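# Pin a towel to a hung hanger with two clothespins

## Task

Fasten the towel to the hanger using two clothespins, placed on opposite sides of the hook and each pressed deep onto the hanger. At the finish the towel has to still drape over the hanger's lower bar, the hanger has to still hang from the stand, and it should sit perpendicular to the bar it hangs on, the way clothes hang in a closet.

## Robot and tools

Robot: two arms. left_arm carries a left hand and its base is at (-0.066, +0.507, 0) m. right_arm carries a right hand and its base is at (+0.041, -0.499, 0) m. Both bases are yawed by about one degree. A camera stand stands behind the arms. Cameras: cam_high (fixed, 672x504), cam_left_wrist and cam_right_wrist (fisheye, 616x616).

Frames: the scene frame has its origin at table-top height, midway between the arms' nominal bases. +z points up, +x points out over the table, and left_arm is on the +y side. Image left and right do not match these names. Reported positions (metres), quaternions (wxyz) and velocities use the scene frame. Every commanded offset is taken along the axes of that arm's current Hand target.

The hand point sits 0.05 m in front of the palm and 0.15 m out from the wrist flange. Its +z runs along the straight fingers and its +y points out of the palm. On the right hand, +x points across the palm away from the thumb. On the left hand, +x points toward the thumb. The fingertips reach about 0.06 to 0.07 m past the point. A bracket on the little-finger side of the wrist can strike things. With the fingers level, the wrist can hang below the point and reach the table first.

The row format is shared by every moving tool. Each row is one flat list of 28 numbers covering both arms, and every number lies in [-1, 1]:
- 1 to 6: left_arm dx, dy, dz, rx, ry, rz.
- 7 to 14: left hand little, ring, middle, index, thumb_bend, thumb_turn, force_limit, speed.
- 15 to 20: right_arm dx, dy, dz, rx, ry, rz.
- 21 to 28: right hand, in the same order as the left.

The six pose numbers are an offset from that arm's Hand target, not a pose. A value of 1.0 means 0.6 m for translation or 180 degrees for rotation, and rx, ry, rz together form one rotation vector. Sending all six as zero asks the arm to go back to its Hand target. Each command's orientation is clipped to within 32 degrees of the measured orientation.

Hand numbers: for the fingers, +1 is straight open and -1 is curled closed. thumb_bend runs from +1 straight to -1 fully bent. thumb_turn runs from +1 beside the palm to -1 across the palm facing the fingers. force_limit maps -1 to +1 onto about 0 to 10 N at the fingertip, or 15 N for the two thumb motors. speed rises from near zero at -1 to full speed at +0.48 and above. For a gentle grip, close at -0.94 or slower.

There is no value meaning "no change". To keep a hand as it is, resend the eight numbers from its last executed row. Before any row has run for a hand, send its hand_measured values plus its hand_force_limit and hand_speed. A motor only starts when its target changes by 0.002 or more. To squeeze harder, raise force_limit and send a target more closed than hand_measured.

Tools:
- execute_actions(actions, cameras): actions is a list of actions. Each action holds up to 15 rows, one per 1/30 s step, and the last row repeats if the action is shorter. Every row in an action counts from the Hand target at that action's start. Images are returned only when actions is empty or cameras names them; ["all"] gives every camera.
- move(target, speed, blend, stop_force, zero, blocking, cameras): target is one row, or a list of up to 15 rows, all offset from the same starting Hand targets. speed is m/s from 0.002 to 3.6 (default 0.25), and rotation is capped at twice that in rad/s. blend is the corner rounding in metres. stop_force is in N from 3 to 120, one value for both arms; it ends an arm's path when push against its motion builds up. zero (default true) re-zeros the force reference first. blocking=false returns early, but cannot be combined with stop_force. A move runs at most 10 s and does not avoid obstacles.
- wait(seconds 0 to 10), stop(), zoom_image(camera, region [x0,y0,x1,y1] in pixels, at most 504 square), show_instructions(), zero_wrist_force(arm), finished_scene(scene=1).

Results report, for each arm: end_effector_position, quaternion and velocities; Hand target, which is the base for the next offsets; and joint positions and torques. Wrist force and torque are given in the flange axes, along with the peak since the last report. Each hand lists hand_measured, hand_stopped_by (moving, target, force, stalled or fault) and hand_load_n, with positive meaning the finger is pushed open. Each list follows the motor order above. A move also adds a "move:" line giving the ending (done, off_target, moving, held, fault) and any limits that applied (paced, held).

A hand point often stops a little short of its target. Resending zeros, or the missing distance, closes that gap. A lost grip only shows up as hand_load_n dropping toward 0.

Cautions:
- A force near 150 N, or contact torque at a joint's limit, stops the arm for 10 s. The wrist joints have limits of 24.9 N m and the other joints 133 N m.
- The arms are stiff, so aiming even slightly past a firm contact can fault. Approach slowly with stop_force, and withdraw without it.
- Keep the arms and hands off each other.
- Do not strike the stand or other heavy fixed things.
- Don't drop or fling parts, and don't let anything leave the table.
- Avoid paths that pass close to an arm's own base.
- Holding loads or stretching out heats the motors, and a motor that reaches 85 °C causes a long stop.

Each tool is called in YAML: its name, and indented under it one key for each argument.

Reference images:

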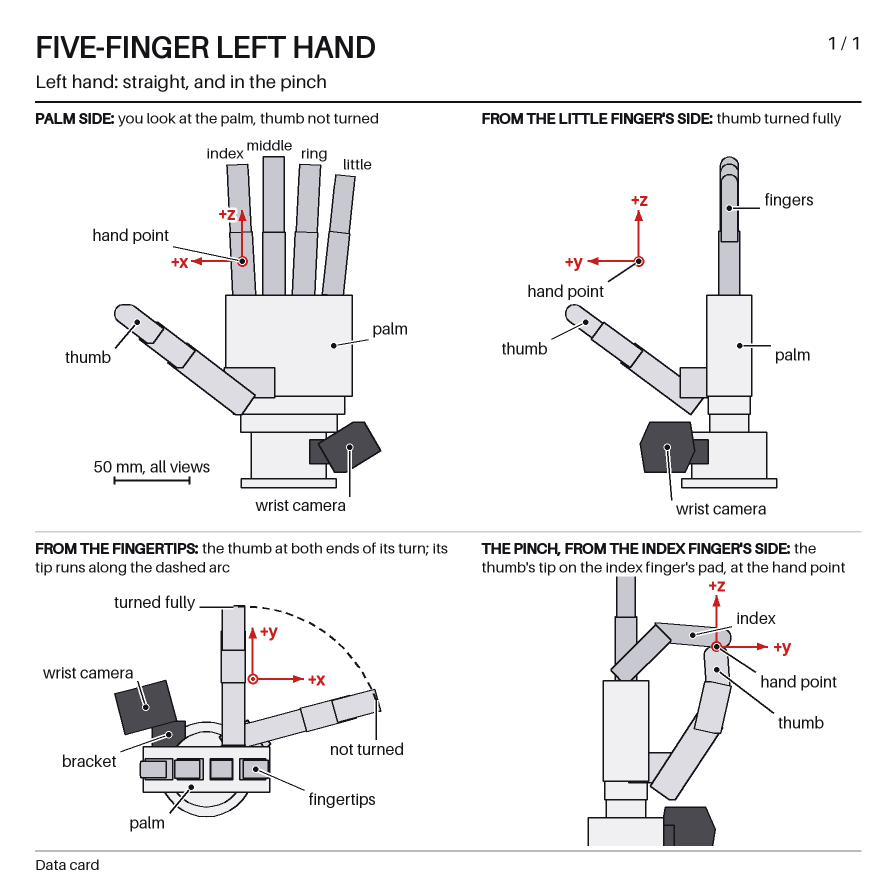

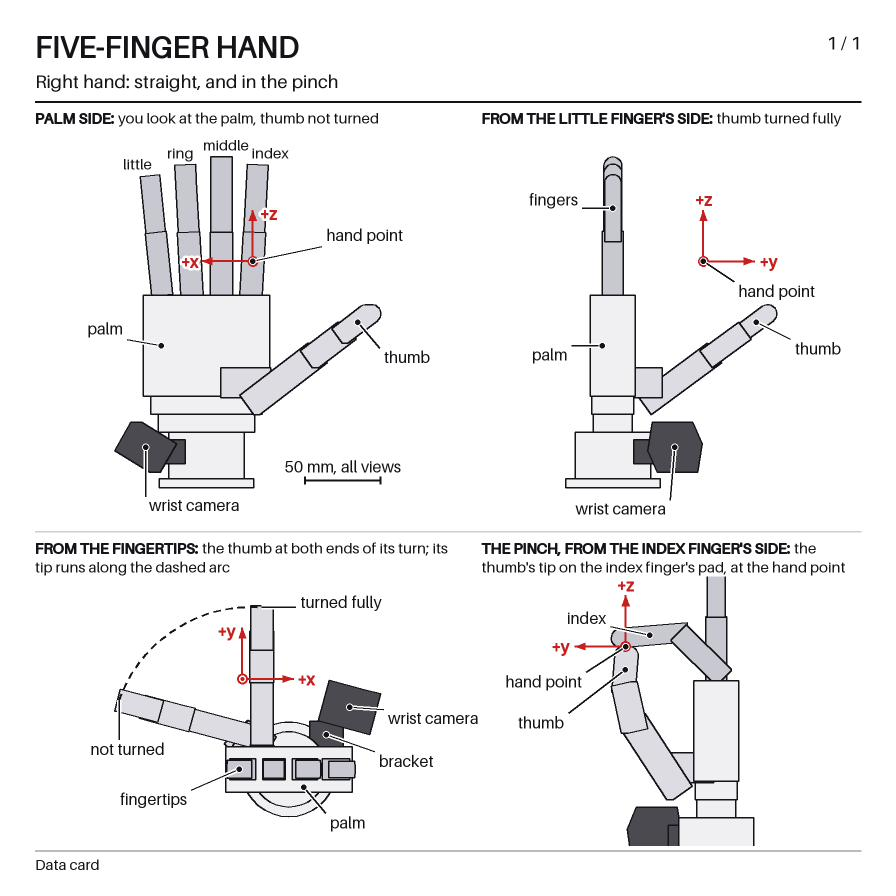

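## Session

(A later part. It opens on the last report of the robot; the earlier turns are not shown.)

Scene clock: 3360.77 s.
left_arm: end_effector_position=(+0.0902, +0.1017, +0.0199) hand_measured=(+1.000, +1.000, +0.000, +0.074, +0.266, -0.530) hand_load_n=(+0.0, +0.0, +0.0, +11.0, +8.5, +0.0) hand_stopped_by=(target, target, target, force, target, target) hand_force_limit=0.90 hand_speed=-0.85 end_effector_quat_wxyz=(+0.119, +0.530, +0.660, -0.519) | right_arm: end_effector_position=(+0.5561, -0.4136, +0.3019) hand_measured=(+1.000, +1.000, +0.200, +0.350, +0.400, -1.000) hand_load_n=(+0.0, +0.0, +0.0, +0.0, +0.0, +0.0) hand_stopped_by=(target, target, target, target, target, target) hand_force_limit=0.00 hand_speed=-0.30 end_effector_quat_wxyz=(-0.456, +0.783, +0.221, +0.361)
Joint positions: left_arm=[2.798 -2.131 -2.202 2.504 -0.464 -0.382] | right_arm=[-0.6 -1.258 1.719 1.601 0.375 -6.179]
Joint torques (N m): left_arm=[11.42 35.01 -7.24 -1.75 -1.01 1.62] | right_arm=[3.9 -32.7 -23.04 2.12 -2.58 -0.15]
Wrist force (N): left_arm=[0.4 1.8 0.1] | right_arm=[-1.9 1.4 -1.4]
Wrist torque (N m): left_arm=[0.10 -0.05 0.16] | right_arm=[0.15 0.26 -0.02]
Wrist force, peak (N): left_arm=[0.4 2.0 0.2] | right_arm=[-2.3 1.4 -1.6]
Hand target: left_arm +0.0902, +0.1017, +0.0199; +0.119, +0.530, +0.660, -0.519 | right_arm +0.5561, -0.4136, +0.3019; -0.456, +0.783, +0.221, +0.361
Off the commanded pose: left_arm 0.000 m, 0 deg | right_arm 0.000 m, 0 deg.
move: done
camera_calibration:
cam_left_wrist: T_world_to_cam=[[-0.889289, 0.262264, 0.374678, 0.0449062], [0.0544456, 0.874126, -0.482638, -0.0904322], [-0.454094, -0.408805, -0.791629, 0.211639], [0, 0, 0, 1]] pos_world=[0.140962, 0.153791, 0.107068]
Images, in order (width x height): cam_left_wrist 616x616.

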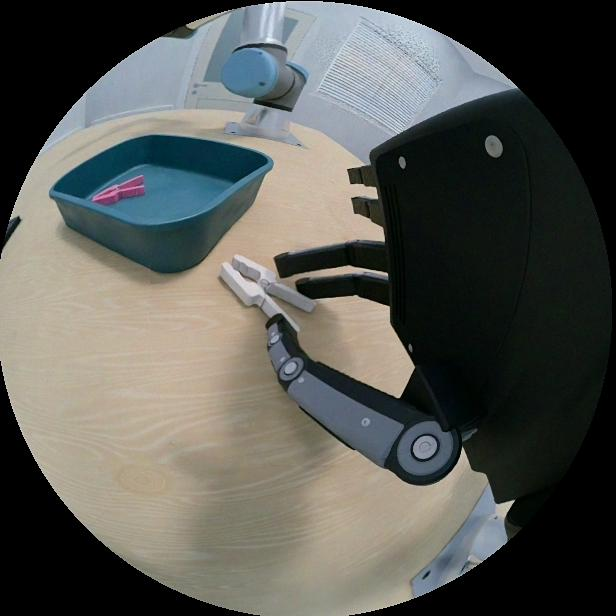

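move:
  target: [0,0,0,0,0,0,1,1,0,-0.02,0.215,-0.53,1.0,-0.85,0,0,0,0,0,0,1,1,0.2,0.35,0.4,-1,0,-0.3]
  cameras: ["cam_left_wrist"]

zoom_image:
  camera: "cam_left_wrist"
  region: [210, 240, 330, 360]

Scene clock: 3363.93 s.
left_arm: end_effector_position=(+0.0902, +0.1017, +0.0199) hand_measured=(+1.000, +1.000, +0.000, +0.074, +0.224, -0.530) hand_load_n=(+0.0, +0.0, +0.0, +11.5, +8.5, -0.5) hand_stopped_by=(target, target, target, force, target, target) hand_force_limit=1.00 hand_speed=-0.85 end_effector_quat_wxyz=(+0.119, +0.530, +0.660, -0.519) | right_arm: end_effector_position=(+0.5561, -0.4136, +0.3019) hand_measured=(+1.000, +1.000, +0.200, +0.350, +0.400, -1.000) hand_load_n=(+0.0, +0.0, +0.0, +0.0, +0.0, +0.5) hand_stopped_by=(target, target, target, target, target, target) hand_force_limit=0.00 hand_speed=-0.30 end_effector_quat_wxyz=(-0.456, +0.783, +0.221, +0.361)
Joint positions: left_arm=[2.798 -2.131 -2.202 2.504 -0.464 -0.382] | right_arm=[-0.6 -1.258 1.719 1.601 0.375 -6.179]
Joint torques (N m): left_arm=[10.83 32.74 -5.82 -1.7 -1.27 0.99] | right_arm=[3.26 -32.88 -21.1 2.2 -2.52 -0.14]
Wrist force (N): left_arm=[0.5 1.7 0.3] | right_arm=[-1.9 1.2 -1.4]
Wrist torque (N m): left_arm=[0.07 -0.06 0.18] | right_arm=[0.12 0.26 -0.02]
Wrist force, peak (N): left_arm=[0.5 1.9 0.1] | right_arm=[-2.2 1.5 -1.7]
Hand target: left_arm +0.0902, +0.1017, +0.0199; +0.119, +0.530, +0.660, -0.519 | right_arm +0.5561, -0.4136, +0.3019; -0.456, +0.783, +0.221, +0.361
Off the commanded pose: left_arm 0.000 m, 0 deg | right_arm 0.000 m, 0 deg.
move: done
camera_calibration:
cam_left_wrist: T_world_to_cam=[[-0.889289, 0.262264, 0.374678, 0.0449062], [0.0544456, 0.874126, -0.482638, -0.0904322], [-0.454094, -0.408805, -0.791629, 0.211639], [0, 0, 0, 1]] pos_world=[0.140962, 0.153791, 0.107068]
Images, in order (width x height): cam_left_wrist 616x616.

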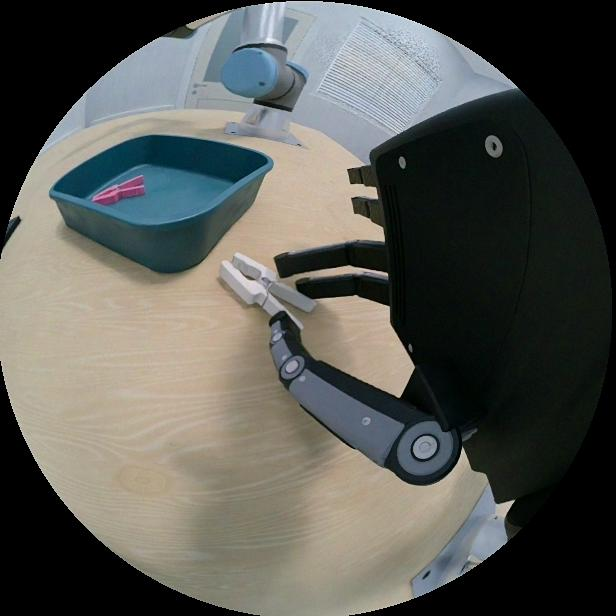

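Scaled by 4.200 from the camera's 616x616 image, which has a finer 880x880 frame.

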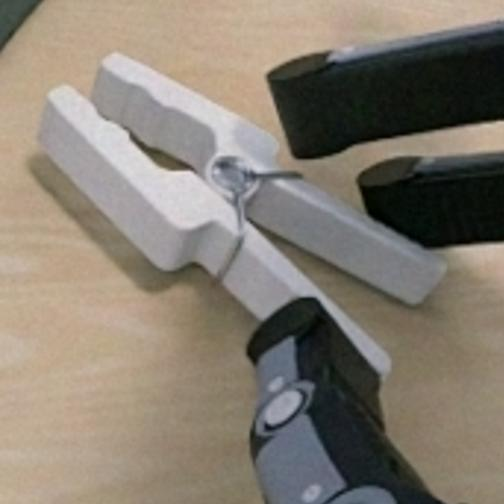

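move:
  target: [0,0,0,0,0,0,1,1,0,-0.02,0.17,-0.53,1.0,-0.85,0,0,0,0,0,0,1,1,0.2,0.35,0.4,-1,0,-0.3]
  cameras: ["cam_left_wrist"]

zoom_image:
  camera: "cam_left_wrist"
  region: [210, 240, 330, 360]

Scene clock: 3368.27 s.
left_arm: end_effector_position=(+0.0902, +0.1017, +0.0199) hand_measured=(+1.000, +1.000, +0.000, +0.074, +0.176, -0.530) hand_load_n=(+0.0, +0.0, +0.0, +12.0, +8.0, +0.0) hand_stopped_by=(target, target, target, force, target, target) hand_force_limit=1.00 hand_speed=-0.85 end_effector_quat_wxyz=(+0.119, +0.530, +0.660, -0.519) | right_arm: end_effector_position=(+0.5561, -0.4136, +0.3019) hand_measured=(+1.000, +1.000, +0.200, +0.350, +0.400, -1.000) hand_load_n=(+0.0, +0.0, +0.0, -0.5, +0.0, +0.0) hand_stopped_by=(target, target, target, target, target, target) hand_force_limit=0.00 hand_speed=-0.30 end_effector_quat_wxyz=(-0.456, +0.783, +0.221, +0.361)
Joint positions: left_arm=[2.798 -2.131 -2.202 2.504 -0.464 -0.382] | right_arm=[-0.6 -1.258 1.719 1.601 0.375 -6.179]
Joint torques (N m): left_arm=[12.42 31.12 -5.59 -1.89 -1.14 0.76] | right_arm=[3.51 -32.13 -22.26 2.49 -2.37 -0.05]
Wrist force (N): left_arm=[0.6 1.7 0.2] | right_arm=[-2.0 1.4 -1.6]
Wrist torque (N m): left_arm=[0.08 -0.08 0.18] | right_arm=[0.16 0.28 -0.01]
Wrist force, peak (N): left_arm=[0.4 1.8 0.2] | right_arm=[-2.3 1.6 -1.6]
Hand target: left_arm +0.0902, +0.1017, +0.0199; +0.119, +0.530, +0.660, -0.519 | right_arm +0.5561, -0.4136, +0.3019; -0.456, +0.783, +0.221, +0.361
Off the commanded pose: left_arm 0.000 m, 0 deg | right_arm 0.000 m, 0 deg.
move: done
camera_calibration:
cam_left_wrist: T_world_to_cam=[[-0.889289, 0.262264, 0.374678, 0.0449062], [0.0544456, 0.874126, -0.482638, -0.0904322], [-0.454094, -0.408805, -0.791629, 0.211639], [0, 0, 0, 1]] pos_world=[0.140962, 0.153791, 0.107068]
Images, in order (width x height): cam_left_wrist 616x616.

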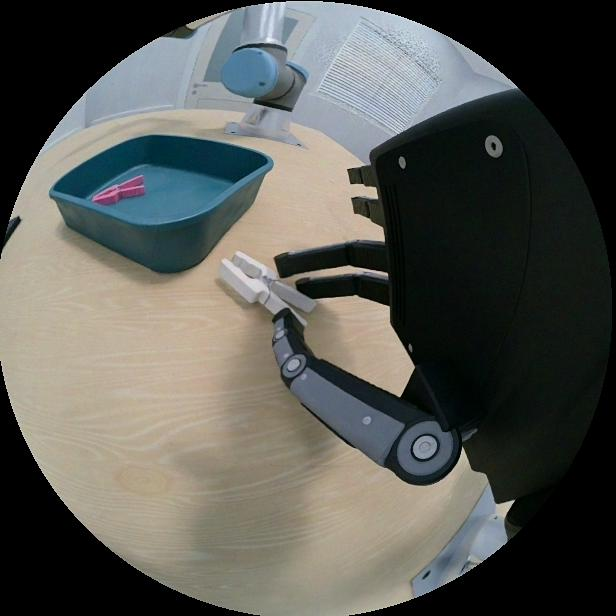

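Scaled by 4.200 from the camera's 616x616 image, which has a finer 880x880 frame.

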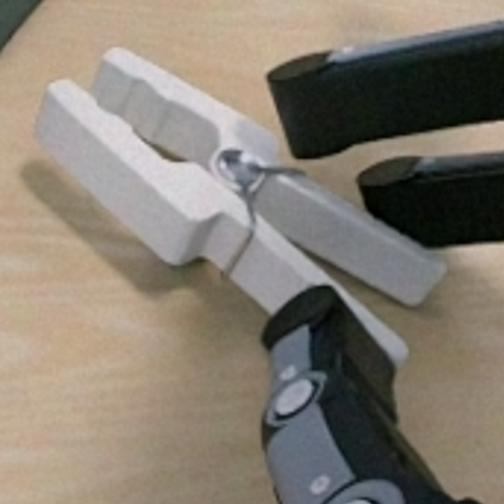

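zoom_image:
  camera: "cam_left_wrist"
  region: [210, 245, 270, 305]

wait:
  seconds: 0.1
  cameras: ["cam_high"]

zoom_image:
  camera: "cam_high"
  region: [540, 270, 672, 370]

Scaled by 8.400 from the camera's 616x616 image, which has a finer 880x880 frame.

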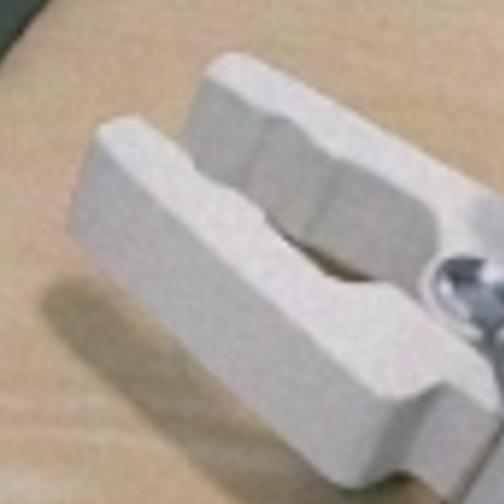

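Scene clock: 3377.83 s.
left_arm: end_effector_position=(+0.0902, +0.1017, +0.0199) hand_measured=(+1.000, +1.000, +0.000, +0.074, +0.178, -0.530) hand_load_n=(+0.0, +0.0, +0.0, +12.0, +8.5, +0.0) hand_stopped_by=(target, target, target, force, target, target) hand_force_limit=1.00 hand_speed=-0.85 end_effector_quat_wxyz=(+0.119, +0.530, +0.660, -0.519) | right_arm: end_effector_position=(+0.5561, -0.4136, +0.3019) hand_measured=(+1.000, +1.000, +0.200, +0.350, +0.400, -1.000) hand_load_n=(+0.0, +0.0, +0.0, +0.0, +0.0, +0.0) hand_stopped_by=(target, target, target, target, target, target) hand_force_limit=0.00 hand_speed=-0.30 end_effector_quat_wxyz=(-0.456, +0.783, +0.221, +0.361)
Joint positions: left_arm=[2.798 -2.131 -2.202 2.504 -0.464 -0.382] | right_arm=[-0.6 -1.258 1.719 1.601 0.375 -6.179]
Joint torques (N m): left_arm=[10.45 28.01 -5.32 -1.68 -1.12 0.03] | right_arm=[3.63 -32.01 -21.44 2.35 -2.35 -0.19]
Wrist force (N): left_arm=[0.4 1.6 0.3] | right_arm=[-2.0 1.3 -1.6]
Wrist torque (N m): left_arm=[0.06 -0.06 0.18] | right_arm=[0.14 0.28 -0.03]
Wrist force, peak (N): left_arm=[0.6 1.8 0.4] | right_arm=[-2.2 1.5 -1.6]
Hand target: left_arm +0.0902, +0.1017, +0.0199; +0.119, +0.530, +0.660, -0.519 | right_arm +0.5561, -0.4136, +0.3019; -0.456, +0.783, +0.221, +0.361
Off the commanded pose: left_arm 0.000 m, 0 deg | right_arm 0.000 m, 0 deg.
wait: 0.10 s; at rest from the start
Images, in order (width x height): cam_high 672x504.

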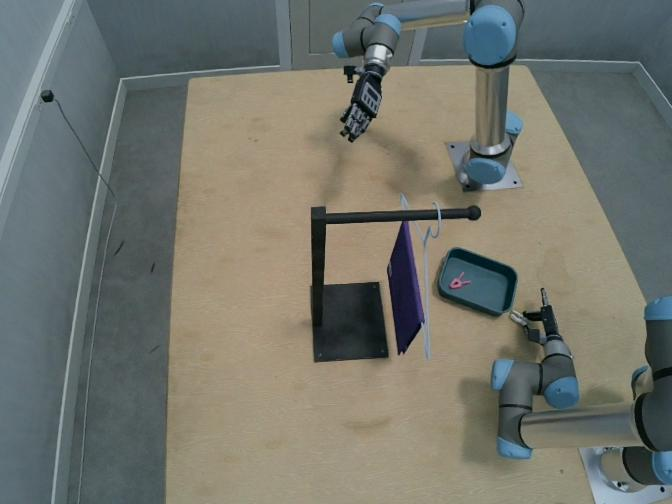

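Scaled by 3.818 from the camera's 672x504 image, which has a finer 960x720 frame.

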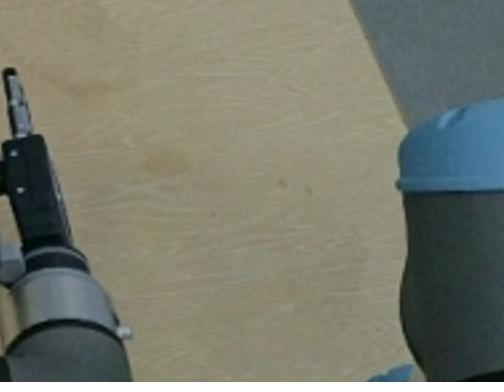

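zoom_image:
  camera: "cam_high"
  region: [500, 300, 540, 335]

Scaled by 12.600 from the camera's 672x504 image, which has a finer 960x720 frame.

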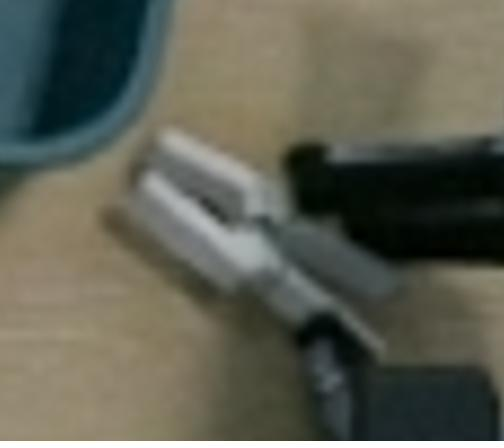

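move:
  target: [0,0,0,0,0,0,1,1,0,-0.02,0.13,-0.53,1.0,-0.85,0,0,0,0,0,0,1,1,0.2,0.35,0.4,-1,0,-0.3]
  cameras: ["cam_left_wrist"]

zoom_image:
  camera: "cam_left_wrist"
  region: [210, 240, 330, 360]

Scene clock: 3389.13 s.
left_arm: end_effector_position=(+0.0902, +0.1017, +0.0199) hand_measured=(+1.000, +1.000, +0.000, +0.074, +0.136, -0.530) hand_load_n=(-0.5, +0.0, +0.0, +12.5, +8.0, +0.0) hand_stopped_by=(target, target, target, force, target, target) hand_force_limit=1.00 hand_speed=-0.85 end_effector_quat_wxyz=(+0.119, +0.530, +0.660, -0.519) | right_arm: end_effector_position=(+0.5561, -0.4136, +0.3019) hand_measured=(+1.000, +1.000, +0.200, +0.350, +0.400, -1.000) hand_load_n=(+0.0, +0.0, +0.0, -0.5, +0.0, +0.0) hand_stopped_by=(target, target, target, target, target, target) hand_force_limit=0.00 hand_speed=-0.30 end_effector_quat_wxyz=(-0.456, +0.783, +0.221, +0.361)
Joint positions: left_arm=[2.798 -2.131 -2.202 2.504 -0.464 -0.382] | right_arm=[-0.6 -1.258 1.719 1.601 0.375 -6.179]
Joint torques (N m): left_arm=[10.07 24.7 -3.29 -1.69 -1.34 -0.43] | right_arm=[3.06 -32.32 -22.29 2.32 -2.51 0]
Wrist force (N): left_arm=[0.4 1.5 0.0] | right_arm=[-1.9 1.6 -1.6]
Wrist torque (N m): left_arm=[0.06 -0.06 0.18] | right_arm=[0.19 0.27 -0.01]
Wrist force, peak (N): left_arm=[0.6 1.8 0.3] | right_arm=[-2.1 1.5 -1.7]
Hand target: left_arm +0.0902, +0.1017, +0.0199; +0.119, +0.530, +0.660, -0.519 | right_arm +0.5561, -0.4136, +0.3019; -0.456, +0.783, +0.221, +0.361
Off the commanded pose: left_arm 0.000 m, 0 deg | right_arm 0.000 m, 0 deg.
move: done
camera_calibration:
cam_left_wrist: T_world_to_cam=[[-0.889289, 0.262264, 0.374678, 0.0449062], [0.0544456, 0.874126, -0.482638, -0.0904322], [-0.454094, -0.408805, -0.791629, 0.211639], [0, 0, 0, 1]] pos_world=[0.140962, 0.153791, 0.107068]
Images, in order (width x height): cam_left_wrist 616x616.

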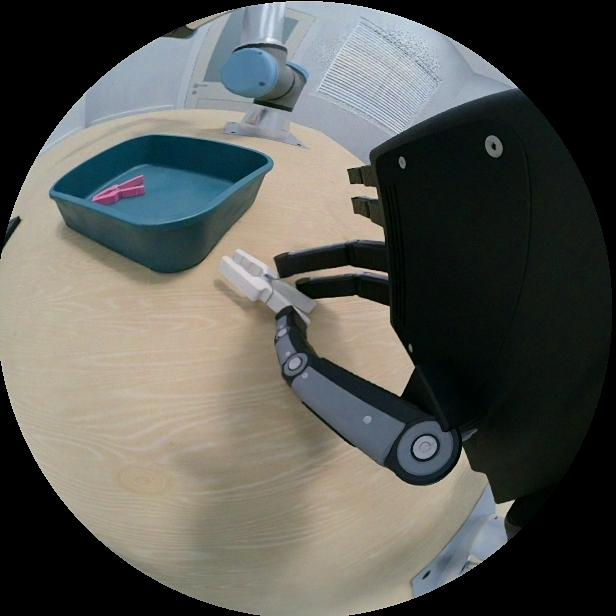

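Scaled by 4.200 from the camera's 616x616 image, which has a finer 880x880 frame.

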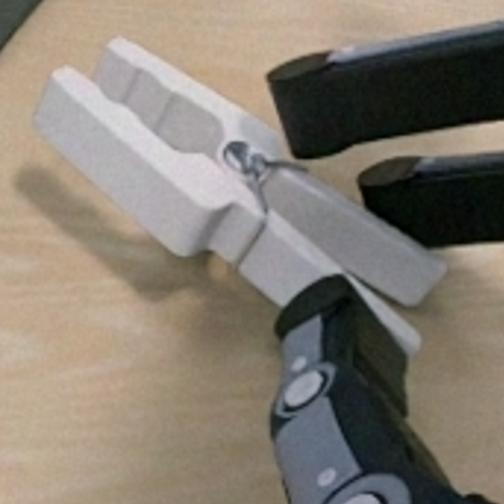

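zoom_image:
  camera: "cam_left_wrist"
  region: [212, 243, 272, 303]

zoom_image:
  camera: "cam_left_wrist"
  region: [262, 273, 322, 333]

Scaled by 8.400 from the camera's 616x616 image, which has a finer 880x880 frame.

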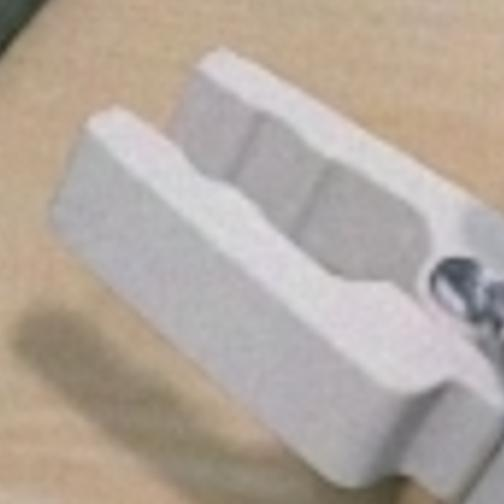

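Scaled by 8.400 from the camera's 616x616 image, which has a finer 880x880 frame.

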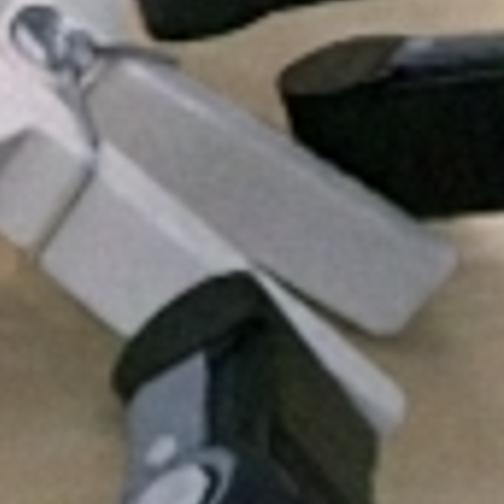

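move:
  target: [0,0,0,0,0,0,1,1,0,-0.02,0.09,-0.53,1.0,-0.85,0,0,0,0,0,0,1,1,0.2,0.35,0.4,-1,0,-0.3]
  cameras: ["cam_left_wrist"]

zoom_image:
  camera: "cam_left_wrist"
  region: [212, 243, 272, 303]

zoom_image:
  camera: "cam_left_wrist"
  region: [262, 273, 322, 333]

Scene clock: 3472.47 s.
left_arm: end_effector_position=(+0.0902, +0.1017, +0.0199) hand_measured=(+1.000, +1.000, +0.000, +0.074, +0.096, -0.530) hand_load_n=(+0.0, +0.0, +0.0, +13.0, +7.5, +0.0) hand_stopped_by=(target, target, target, force, target, target) hand_force_limit=1.00 hand_speed=-0.85 end_effector_quat_wxyz=(+0.119, +0.530, +0.660, -0.519) | right_arm: end_effector_position=(+0.5561, -0.4136, +0.3019) hand_measured=(+1.000, +1.000, +0.200, +0.350, +0.400, -1.000) hand_load_n=(+0.0, +0.0, +0.0, +0.0, +0.0, +0.0) hand_stopped_by=(target, target, target, target, target, target) hand_force_limit=0.00 hand_speed=-0.30 end_effector_quat_wxyz=(-0.456, +0.783, +0.221, +0.361)
Joint positions: left_arm=[2.798 -2.131 -2.202 2.504 -0.464 -0.382] | right_arm=[-0.6 -1.258 1.719 1.601 0.375 -6.179]
Joint torques (N m): left_arm=[10.42 16.83 -0.26 -1.79 -1.08 -0.7] | right_arm=[3.44 -32.2 -22.21 2.33 -2.56 0.09]
Wrist force (N): left_arm=[0.4 1.8 0.2] | right_arm=[-2.1 1.5 -1.5]
Wrist torque (N m): left_arm=[0.09 -0.05 0.17] | right_arm=[0.16 0.29 -0.02]
Wrist force, peak (N): left_arm=[0.4 1.9 0.2] | right_arm=[-2.2 1.6 -1.8]
Hand target: left_arm +0.0902, +0.1017, +0.0199; +0.119, +0.530, +0.660, -0.519 | right_arm +0.5561, -0.4136, +0.3019; -0.456, +0.783, +0.221, +0.361
Off the commanded pose: left_arm 0.000 m, 0 deg | right_arm 0.000 m, 0 deg.
move: done
camera_calibration:
cam_left_wrist: T_world_to_cam=[[-0.889289, 0.262264, 0.374678, 0.0449062], [0.0544456, 0.874126, -0.482638, -0.0904322], [-0.454094, -0.408805, -0.791629, 0.211639], [0, 0, 0, 1]] pos_world=[0.140962, 0.153791, 0.107068]
Images, in order (width x height): cam_left_wrist 616x616.

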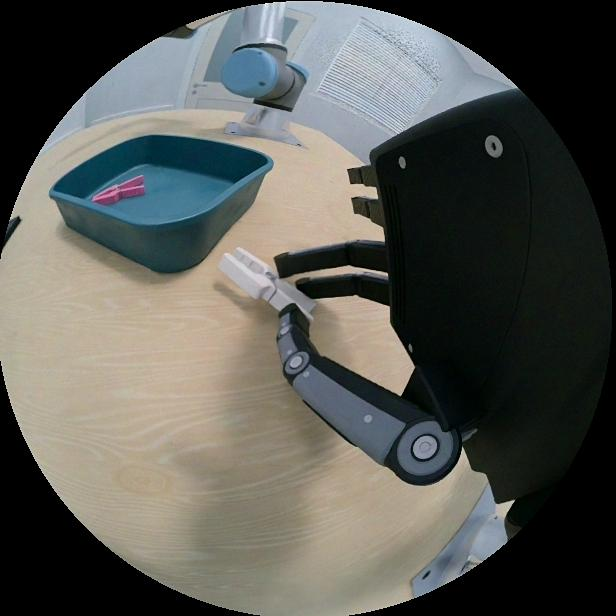

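Scaled by 8.400 from the camera's 616x616 image, which has a finer 880x880 frame.

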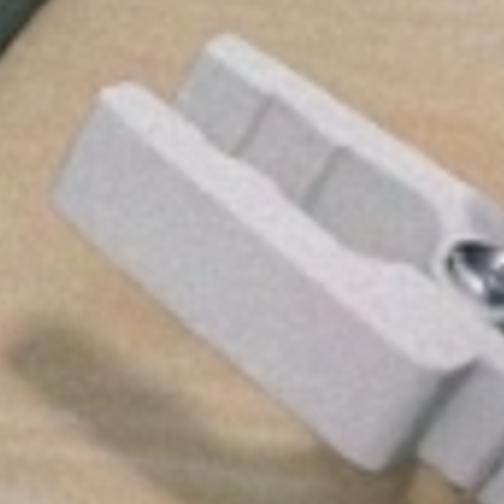

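Scaled by 8.400 from the camera's 616x616 image, which has a finer 880x880 frame.

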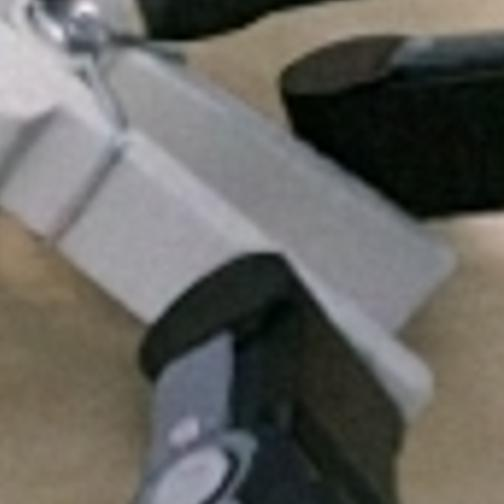

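move:
  target: [-0.0665,-0.0315,-0.0395,0,0,0,1,1,0,-0.02,0.09,-0.53,1.0,-0.85,0,0,0,0,0,0,1,1,0.2,0.35,0.4,-1,0,-0.3]
  speed: 0.05
  cameras: ["cam_left_wrist"]

zoom_image:
  camera: "cam_left_wrist"
  region: [210, 240, 330, 360]

Scene clock: 3523.70 s.
left_arm: end_effector_position=(+0.1004, +0.0999, +0.0689) hand_measured=(+1.000, +1.000, +0.000, +0.074, +0.096, -0.530) hand_load_n=(+0.0, +0.0, +0.0, +13.0, +7.5, -0.5) hand_stopped_by=(target, target, target, force, target, target) hand_force_limit=1.00 hand_speed=-0.85 end_effector_quat_wxyz=(+0.119, +0.530, +0.660, -0.519) | right_arm: end_effector_position=(+0.5561, -0.4136, +0.3019) hand_measured=(+1.000, +1.000, +0.200, +0.350, +0.400, -1.000) hand_load_n=(+0.0, +0.0, +0.0, +0.0, +0.0, +0.0) hand_stopped_by=(target, target, target, target, target, target) hand_force_limit=0.00 hand_speed=-0.30 end_effector_quat_wxyz=(-0.456, +0.783, +0.221, +0.361)
Joint positions: left_arm=[2.803 -2.018 -2.17 2.349 -0.466 -0.371] | right_arm=[-0.6 -1.258 1.719 1.601 0.375 -6.179]
Joint torques (N m): left_arm=[10.52 40.69 20.55 -3.73 -1.52 2.21] | right_arm=[4.54 -32.38 -21.93 2.45 -2.53 -0.06]
Wrist force (N): left_arm=[0.3 1.7 0.3] | right_arm=[-2.0 1.4 -1.4]
Wrist torque (N m): left_arm=[0.07 -0.04 -0.01] | right_arm=[0.15 0.27 -0.02]
Wrist force, peak (N): left_arm=[0.8 2.0 0.4] | right_arm=[-2.3 1.4 -1.7]
Hand target: left_arm +0.1004, +0.0999, +0.0690; +0.119, +0.530, +0.660, -0.519 | right_arm +0.5561, -0.4136, +0.3019; -0.456, +0.783, +0.221, +0.361
Off the commanded pose: left_arm 0.000 m, 0 deg | right_arm 0.000 m, 0 deg.
move: done
camera_calibration:
cam_left_wrist: T_world_to_cam=[[-0.889289, 0.262264, 0.374678, 0.0360271], [0.0544456, 0.874126, -0.482638, -0.065672], [-0.454094, -0.408805, -0.791629, 0.254238], [0, 0, 0, 1]] pos_world=[0.151062, 0.151891, 0.156068]
Images, in order (width x height): cam_left_wrist 616x616.

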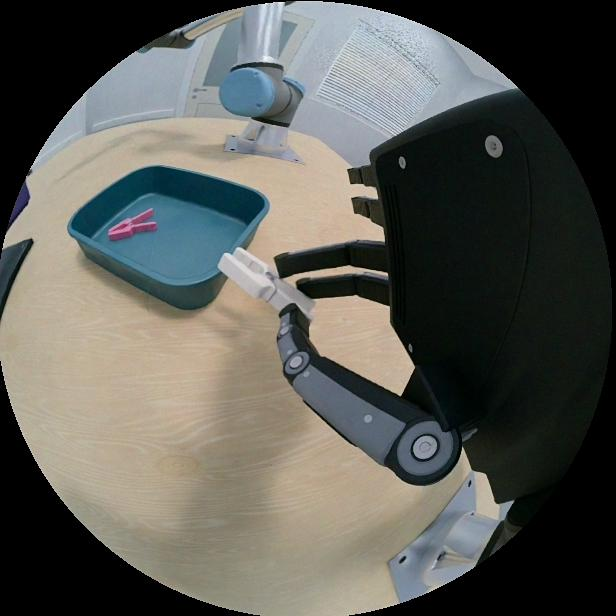

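Scaled by 4.200 from the camera's 616x616 image, which has a finer 880x880 frame.

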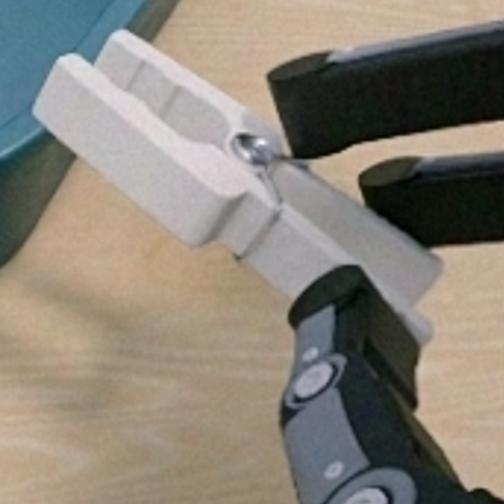

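move:
  target: [-0.4402,-0.0038,-0.2755,0,0,0,1,1,0,-0.02,0.09,-0.53,1.0,-0.85,0,0,0,0,0,0,1,1,0.2,0.35,0.4,-1,0,-0.3]
  speed: 0.12

move:
  target: [0,0,0,0.0337,-0.2377,-0.1414,1,1,0,-0.02,0.09,-0.53,1.0,-0.85,0,0,0,0,0,0,1,1,0.2,0.35,0.4,-1,0,-0.3]
  speed: 0.25

move:
  target: [0,0,0,0.0337,-0.2377,-0.1414,1,1,0,-0.02,0.09,-0.53,1.0,-0.85,0,0,0,0,0,0,1,1,0.2,0.35,0.4,-1,0,-0.3]
  speed: 0.25

move:
  target: [0,0,0,0.0337,-0.2377,-0.1414,1,1,0,-0.02,0.09,-0.53,1.0,-0.85,0,0,0,0,0,0,1,1,0.2,0.35,0.4,-1,0,-0.3]
  speed: 0.25
  cameras: ["all"]

Scene clock: 3534.67 s.
left_arm: end_effector_position=(+0.2718, +0.0818, +0.3285) hand_measured=(+1.000, +1.000, +0.000, +0.074, +0.096, -0.530) hand_load_n=(+0.0, +0.0, +0.0, +13.0, +7.5, +0.0) hand_stopped_by=(target, target, target, force, target, target) hand_force_limit=1.00 hand_speed=-0.85 end_effector_quat_wxyz=(+0.119, +0.530, +0.660, -0.519) | right_arm: end_effector_position=(+0.5561, -0.4136, +0.3019) hand_measured=(+1.000, +1.000, +0.200, +0.350, +0.400, -1.000) hand_load_n=(+0.0, +0.0, +0.0, +0.0, +0.0, +0.5) hand_stopped_by=(target, target, target, target, target, target) hand_force_limit=0.00 hand_speed=-0.30 end_effector_quat_wxyz=(-0.456, +0.783, +0.221, +0.361)
Joint positions: left_arm=[2.885 -1.948 -1.467 1.427 -0.493 -0.203] | right_arm=[-0.6 -1.258 1.719 1.601 0.375 -6.179]
Joint torques (N m): left_arm=[10.87 19.06 26.44 -4.17 -1.36 2.12] | right_arm=[3.44 -33.26 -22.12 2.33 -2.63 0.13]
Wrist force (N): left_arm=[0.6 1.5 0.4] | right_arm=[-2.1 1.5 -1.6]
Wrist torque (N m): left_arm=[0.02 -0.08 0.02] | right_arm=[0.18 0.30 -0.03]
Wrist force, peak (N): left_arm=[0.5 2.0 0.5] | right_arm=[-2.2 1.5 -1.6]
Hand target: left_arm +0.2718, +0.0818, +0.3285; +0.119, +0.530, +0.660, -0.519 | right_arm +0.5561, -0.4136, +0.3019; -0.456, +0.783, +0.221, +0.361
Off the commanded pose: left_arm 0.000 m, 0 deg | right_arm 0.000 m, 0 deg.
move: done

Scene clock: 3537.20 s.
left_arm: end_effector_position=(+0.2718, +0.0818, +0.3285) hand_measured=(+1.000, +1.000, +0.000, +0.074, +0.096, -0.530) hand_load_n=(+0.0, +0.0, +0.0, +13.0, +7.5, +0.0) hand_stopped_by=(target, target, target, force, target, target) hand_force_limit=1.00 hand_speed=-0.85 end_effector_quat_wxyz=(-0.207, -0.157, -0.642, +0.721) | right_arm: end_effector_position=(+0.5561, -0.4136, +0.3019) hand_measured=(+1.000, +1.000, +0.200, +0.350, +0.400, -1.000) hand_load_n=(+0.0, +0.0, +0.0, +0.0, +0.0, +0.0) hand_stopped_by=(target, target, target, target, target, target) hand_force_limit=0.00 hand_speed=-0.30 end_effector_quat_wxyz=(-0.456, +0.783, +0.221, +0.361)
Joint positions: left_arm=[3.016 -1.881 -2.051 1.507 0.193 -0.189] | right_arm=[-0.6 -1.258 1.719 1.601 0.375 -6.179]
Joint torques (N m): left_arm=[-13.15 40.01 1.39 -3.07 3.79 2.06] | right_arm=[3.67 -32.13 -22.11 2.51 -2.53 0.02]
Wrist force (N): left_arm=[-0.1 2.5 -0.7] | right_arm=[-1.9 1.4 -1.5]
Wrist torque (N m): left_arm=[0.13 -0.06 -0.02] | right_arm=[0.15 0.26 -0.01]
Wrist force, peak (N): left_arm=[-0.2 2.6 -0.8] | right_arm=[-2.1 1.4 -1.9]
Hand target: left_arm +0.2718, +0.0818, +0.3285; -0.207, -0.157, -0.642, +0.721 | right_arm +0.5561, -0.4136, +0.3019; -0.456, +0.783, +0.221, +0.361
Off the commanded pose: left_arm 0.000 m, 0 deg | right_arm 0.000 m, 0 deg.
move: done

Scene clock: 3539.60 s.
left_arm: end_effector_position=(+0.2718, +0.0818, +0.3285) hand_measured=(+1.000, +1.000, +0.000, +0.074, +0.096, -0.530) hand_load_n=(+0.0, +0.0, +0.0, +12.5, +7.5, -0.5) hand_stopped_by=(target, target, target, force, target, target) hand_force_limit=1.00 hand_speed=-0.85 end_effector_quat_wxyz=(-0.257, +0.246, -0.504, +0.787) | right_arm: end_effector_position=(+0.5561, -0.4136, +0.3019) hand_measured=(+1.000, +1.000, +0.200, +0.350, +0.400, -1.000) hand_load_n=(+0.0, +0.0, +0.0, +0.0, +0.0, +0.0) hand_stopped_by=(target, target, target, target, target, target) hand_force_limit=0.00 hand_speed=-0.30 end_effector_quat_wxyz=(-0.456, +0.783, +0.221, +0.361)
Joint positions: left_arm=[2.752 -1.932 -2.402 1.607 1.173 -0.309] | right_arm=[-0.6 -1.258 1.719 1.601 0.375 -6.179]
Joint torques (N m): left_arm=[-12.71 8.11 -4.86 -1.42 3.44 -0.96] | right_arm=[4.27 -31.86 -22.75 2.29 -2.56 -0.02]
Wrist force (N): left_arm=[-1.5 2.7 -1.1] | right_arm=[-2.0 1.6 -1.4]
Wrist torque (N m): left_arm=[0.14 0.03 0.13] | right_arm=[0.18 0.27 -0.01]
Wrist force, peak (N): left_arm=[-1.4 2.9 -1.1] | right_arm=[-2.2 1.6 -1.7]
Hand target: left_arm +0.2718, +0.0818, +0.3285; -0.257, +0.246, -0.504, +0.787 | right_arm +0.5561, -0.4136, +0.3019; -0.456, +0.783, +0.221, +0.361
Off the commanded pose: left_arm 0.000 m, 0 deg | right_arm 0.000 m, 0 deg.
move: done

Scene clock: 3541.97 s.
left_arm: end_effector_position=(+0.2718, +0.0818, +0.3285) hand_measured=(+1.000, +1.000, +0.000, +0.074, +0.096, -0.530) hand_load_n=(+0.0, +0.0, +0.0, +13.0, +7.5, -0.5) hand_stopped_by=(target, target, target, force, target, target) hand_force_limit=1.00 hand_speed=-0.85 end_effector_quat_wxyz=(-0.258, +0.603, -0.270, +0.705) | right_arm: end_effector_position=(+0.5561, -0.4136, +0.3019) hand_measured=(+1.000, +1.000, +0.200, +0.350, +0.400, -1.000) hand_load_n=(+0.0, +0.0, +0.0, +0.5, +0.0, +0.0) hand_stopped_by=(target, target, target, target, target, target) hand_force_limit=0.00 hand_speed=-0.30 end_effector_quat_wxyz=(-0.456, +0.783, +0.221, +0.361)
Joint positions: left_arm=[2.199 -1.94 -2.252 1.244 2.415 -0.654] | right_arm=[-0.6 -1.258 1.719 1.601 0.375 -6.179]
Joint torques (N m): left_arm=[-14.45 40.09 21.92 -1.2 2.77 -1.91] | right_arm=[4.45 -33.16 -22.37 2.61 -2.34 -0.05]
Wrist force (N): left_arm=[-2.9 1.8 -1.1] | right_arm=[-1.9 1.3 -1.5]
Wrist torque (N m): left_arm=[0.06 0.13 0.10] | right_arm=[0.14 0.25 -0.01]
Wrist force, peak (N): left_arm=[-2.9 2.3 -1.3] | right_arm=[-2.2 1.4 -1.6]
Hand target: left_arm +0.2718, +0.0818, +0.3285; -0.258, +0.603, -0.270, +0.705 | right_arm +0.5561, -0.4136, +0.3019; -0.456, +0.783, +0.221, +0.361
Off the commanded pose: left_arm 0.000 m, 0 deg | right_arm 0.000 m, 0 deg.
move: done
camera_calibration:
cam_left_wrist: T_world_to_cam=[[-0.0958504, 0.527218, 0.844307, -0.295631], [-0.622429, -0.693671, 0.362494, 0.100692], [0.776785, -0.490776, 0.394645, -0.187388], [0, 0, 0, 1]] pos_world=[0.179897, 0.133744, 0.287054]
cam_right_wrist: T_world_to_cam=[[0.820466, -0.435434, -0.37045, -0.517261], [-0.568359, -0.551356, -0.610716, 0.282172], [0.0616766, 0.71162, -0.699852, 0.587389], [0, 0, 0, 1]] pos_world=[0.548542, -0.487654, 0.391792]

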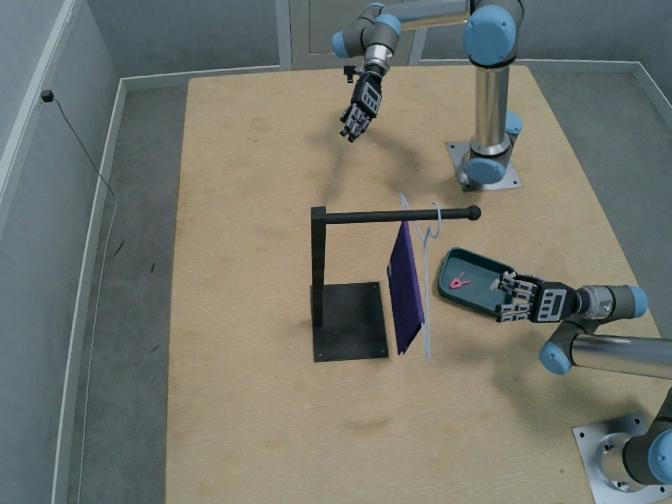

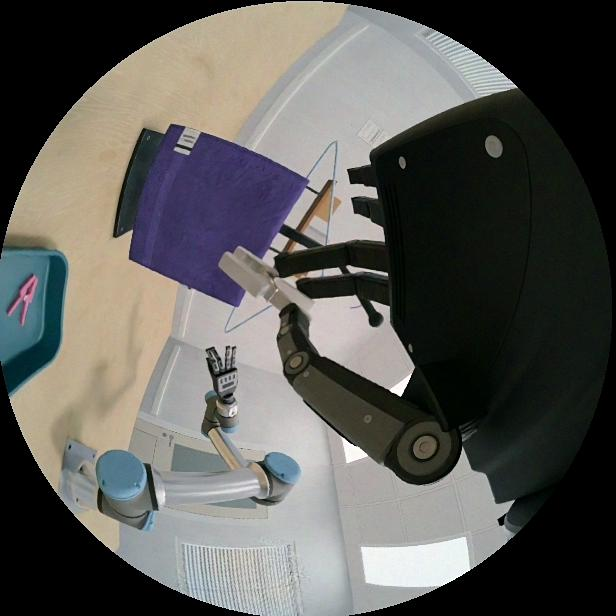

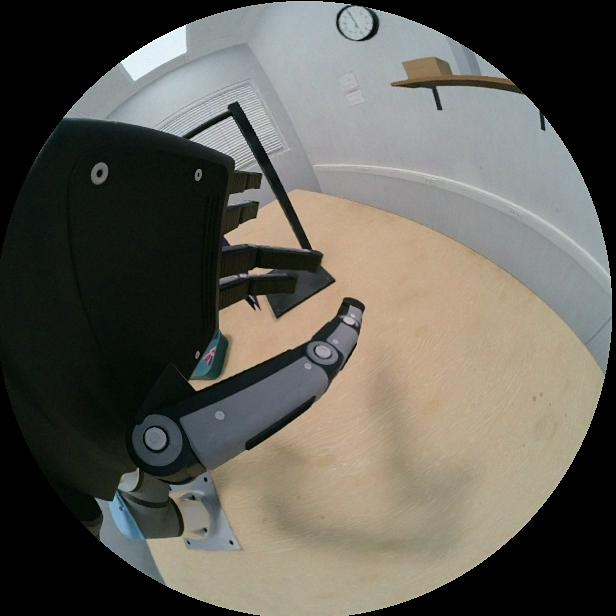

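move:
  target:
    - [0.1223,0.0477,0.1392,0,0,0,1,1,0.3,-0.02,0.09,-0.53,1.0,-0.85,0,0,0,0,0,0,1,1,0.2,0.35,0.4,-1,0,-0.3]
    - [0.1093,0.0510,0.2298,0,0,0,1,1,0.3,-0.02,0.09,-0.53,1.0,-0.85,0,0,0,0,0,0,1,1,0.2,0.35,0.4,-1,0,-0.3]
  speed: 0.08
  cameras: ["cam_left_wrist","cam_high"]

zoom_image:
  camera: "cam_left_wrist"
  region: [160, 190, 340, 370]

Scene clock: 3560.60 s.
left_arm: end_effector_position=(+0.4001, +0.0049, +0.3715) hand_measured=(+1.000, +1.000, +0.300, +0.074, +0.096, -0.530) hand_load_n=(+0.0, +0.0, +0.0, +12.5, +7.5, -0.5) hand_stopped_by=(target, target, target, force, target, target) hand_force_limit=1.00 hand_speed=-0.85 end_effector_quat_wxyz=(-0.258, +0.603, -0.270, +0.705) | right_arm: end_effector_position=(+0.5561, -0.4136, +0.3019) hand_measured=(+1.000, +1.000, +0.200, +0.350, +0.400, -1.000) hand_load_n=(+0.0, +0.0, +0.0, +0.0, +0.0, +0.5) hand_stopped_by=(target, target, target, target, target, target) hand_force_limit=0.00 hand_speed=-0.30 end_effector_quat_wxyz=(-0.456, +0.783, +0.221, +0.361)
Joint positions: left_arm=[2.32 -2.05 -1.882 0.961 2.296 -0.686] | right_arm=[-0.6 -1.258 1.719 1.601 0.375 -6.179]
Joint torques (N m): left_arm=[12.18 21.02 29.06 -0.65 -3.19 -1.94] | right_arm=[4.2 -32.88 -22.26 2.44 -2.47 -0.13]
Wrist force (N): left_arm=[-2.6 2.1 -1.1] | right_arm=[-2.1 1.3 -1.6]
Wrist torque (N m): left_arm=[0.12 0.07 0.11] | right_arm=[0.14 0.30 -0.03]
Wrist force, peak (N): left_arm=[-3.4 1.9 -1.3] | right_arm=[-2.1 1.6 -1.7]
Hand target: left_arm +0.4002, +0.0049, +0.3715; -0.258, +0.603, -0.270, +0.705 | right_arm +0.5561, -0.4136, +0.3019; -0.456, +0.783, +0.221, +0.361
Off the commanded pose: left_arm 0.000 m, 0 deg | right_arm 0.000 m, 0 deg.
move: done
camera_calibration:
cam_left_wrist: T_world_to_cam=[[-0.0957969, 0.527266, 0.844283, -0.279107], [-0.622388, -0.693662, 0.362582, 0.111577], [0.776824, -0.490737, 0.394615, -0.341764], [0, 0, 0, 1]] pos_world=[0.308197, 0.0568439, 0.330055]
Images, in order (width x height): cam_high 672x504, cam_left_wrist 616x616.

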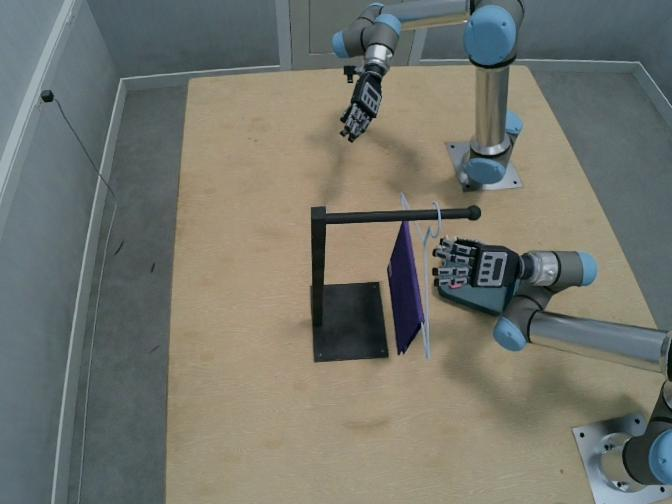

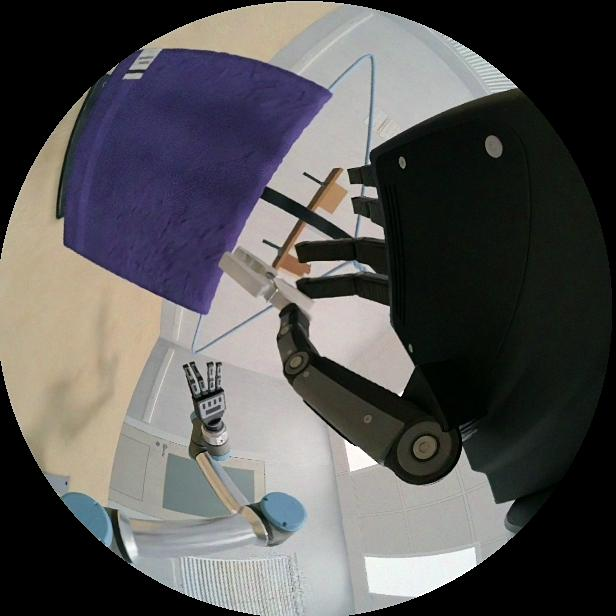

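Scaled by 2.800 from the camera's 616x616 image, which has a finer 880x880 frame.

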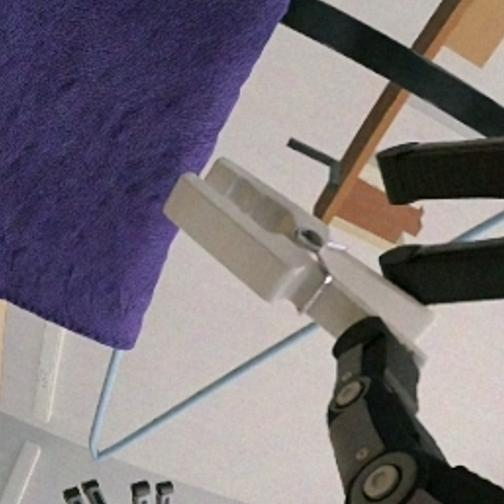

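zoom_image:
  camera: "cam_left_wrist"
  region: [200, 230, 280, 310]

Scaled by 6.300 from the camera's 616x616 image, which has a finer 880x880 frame.

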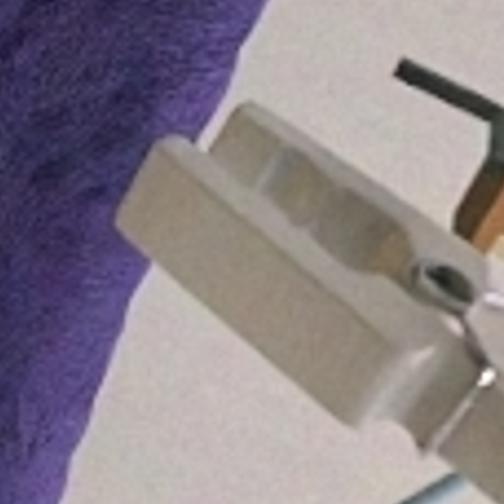

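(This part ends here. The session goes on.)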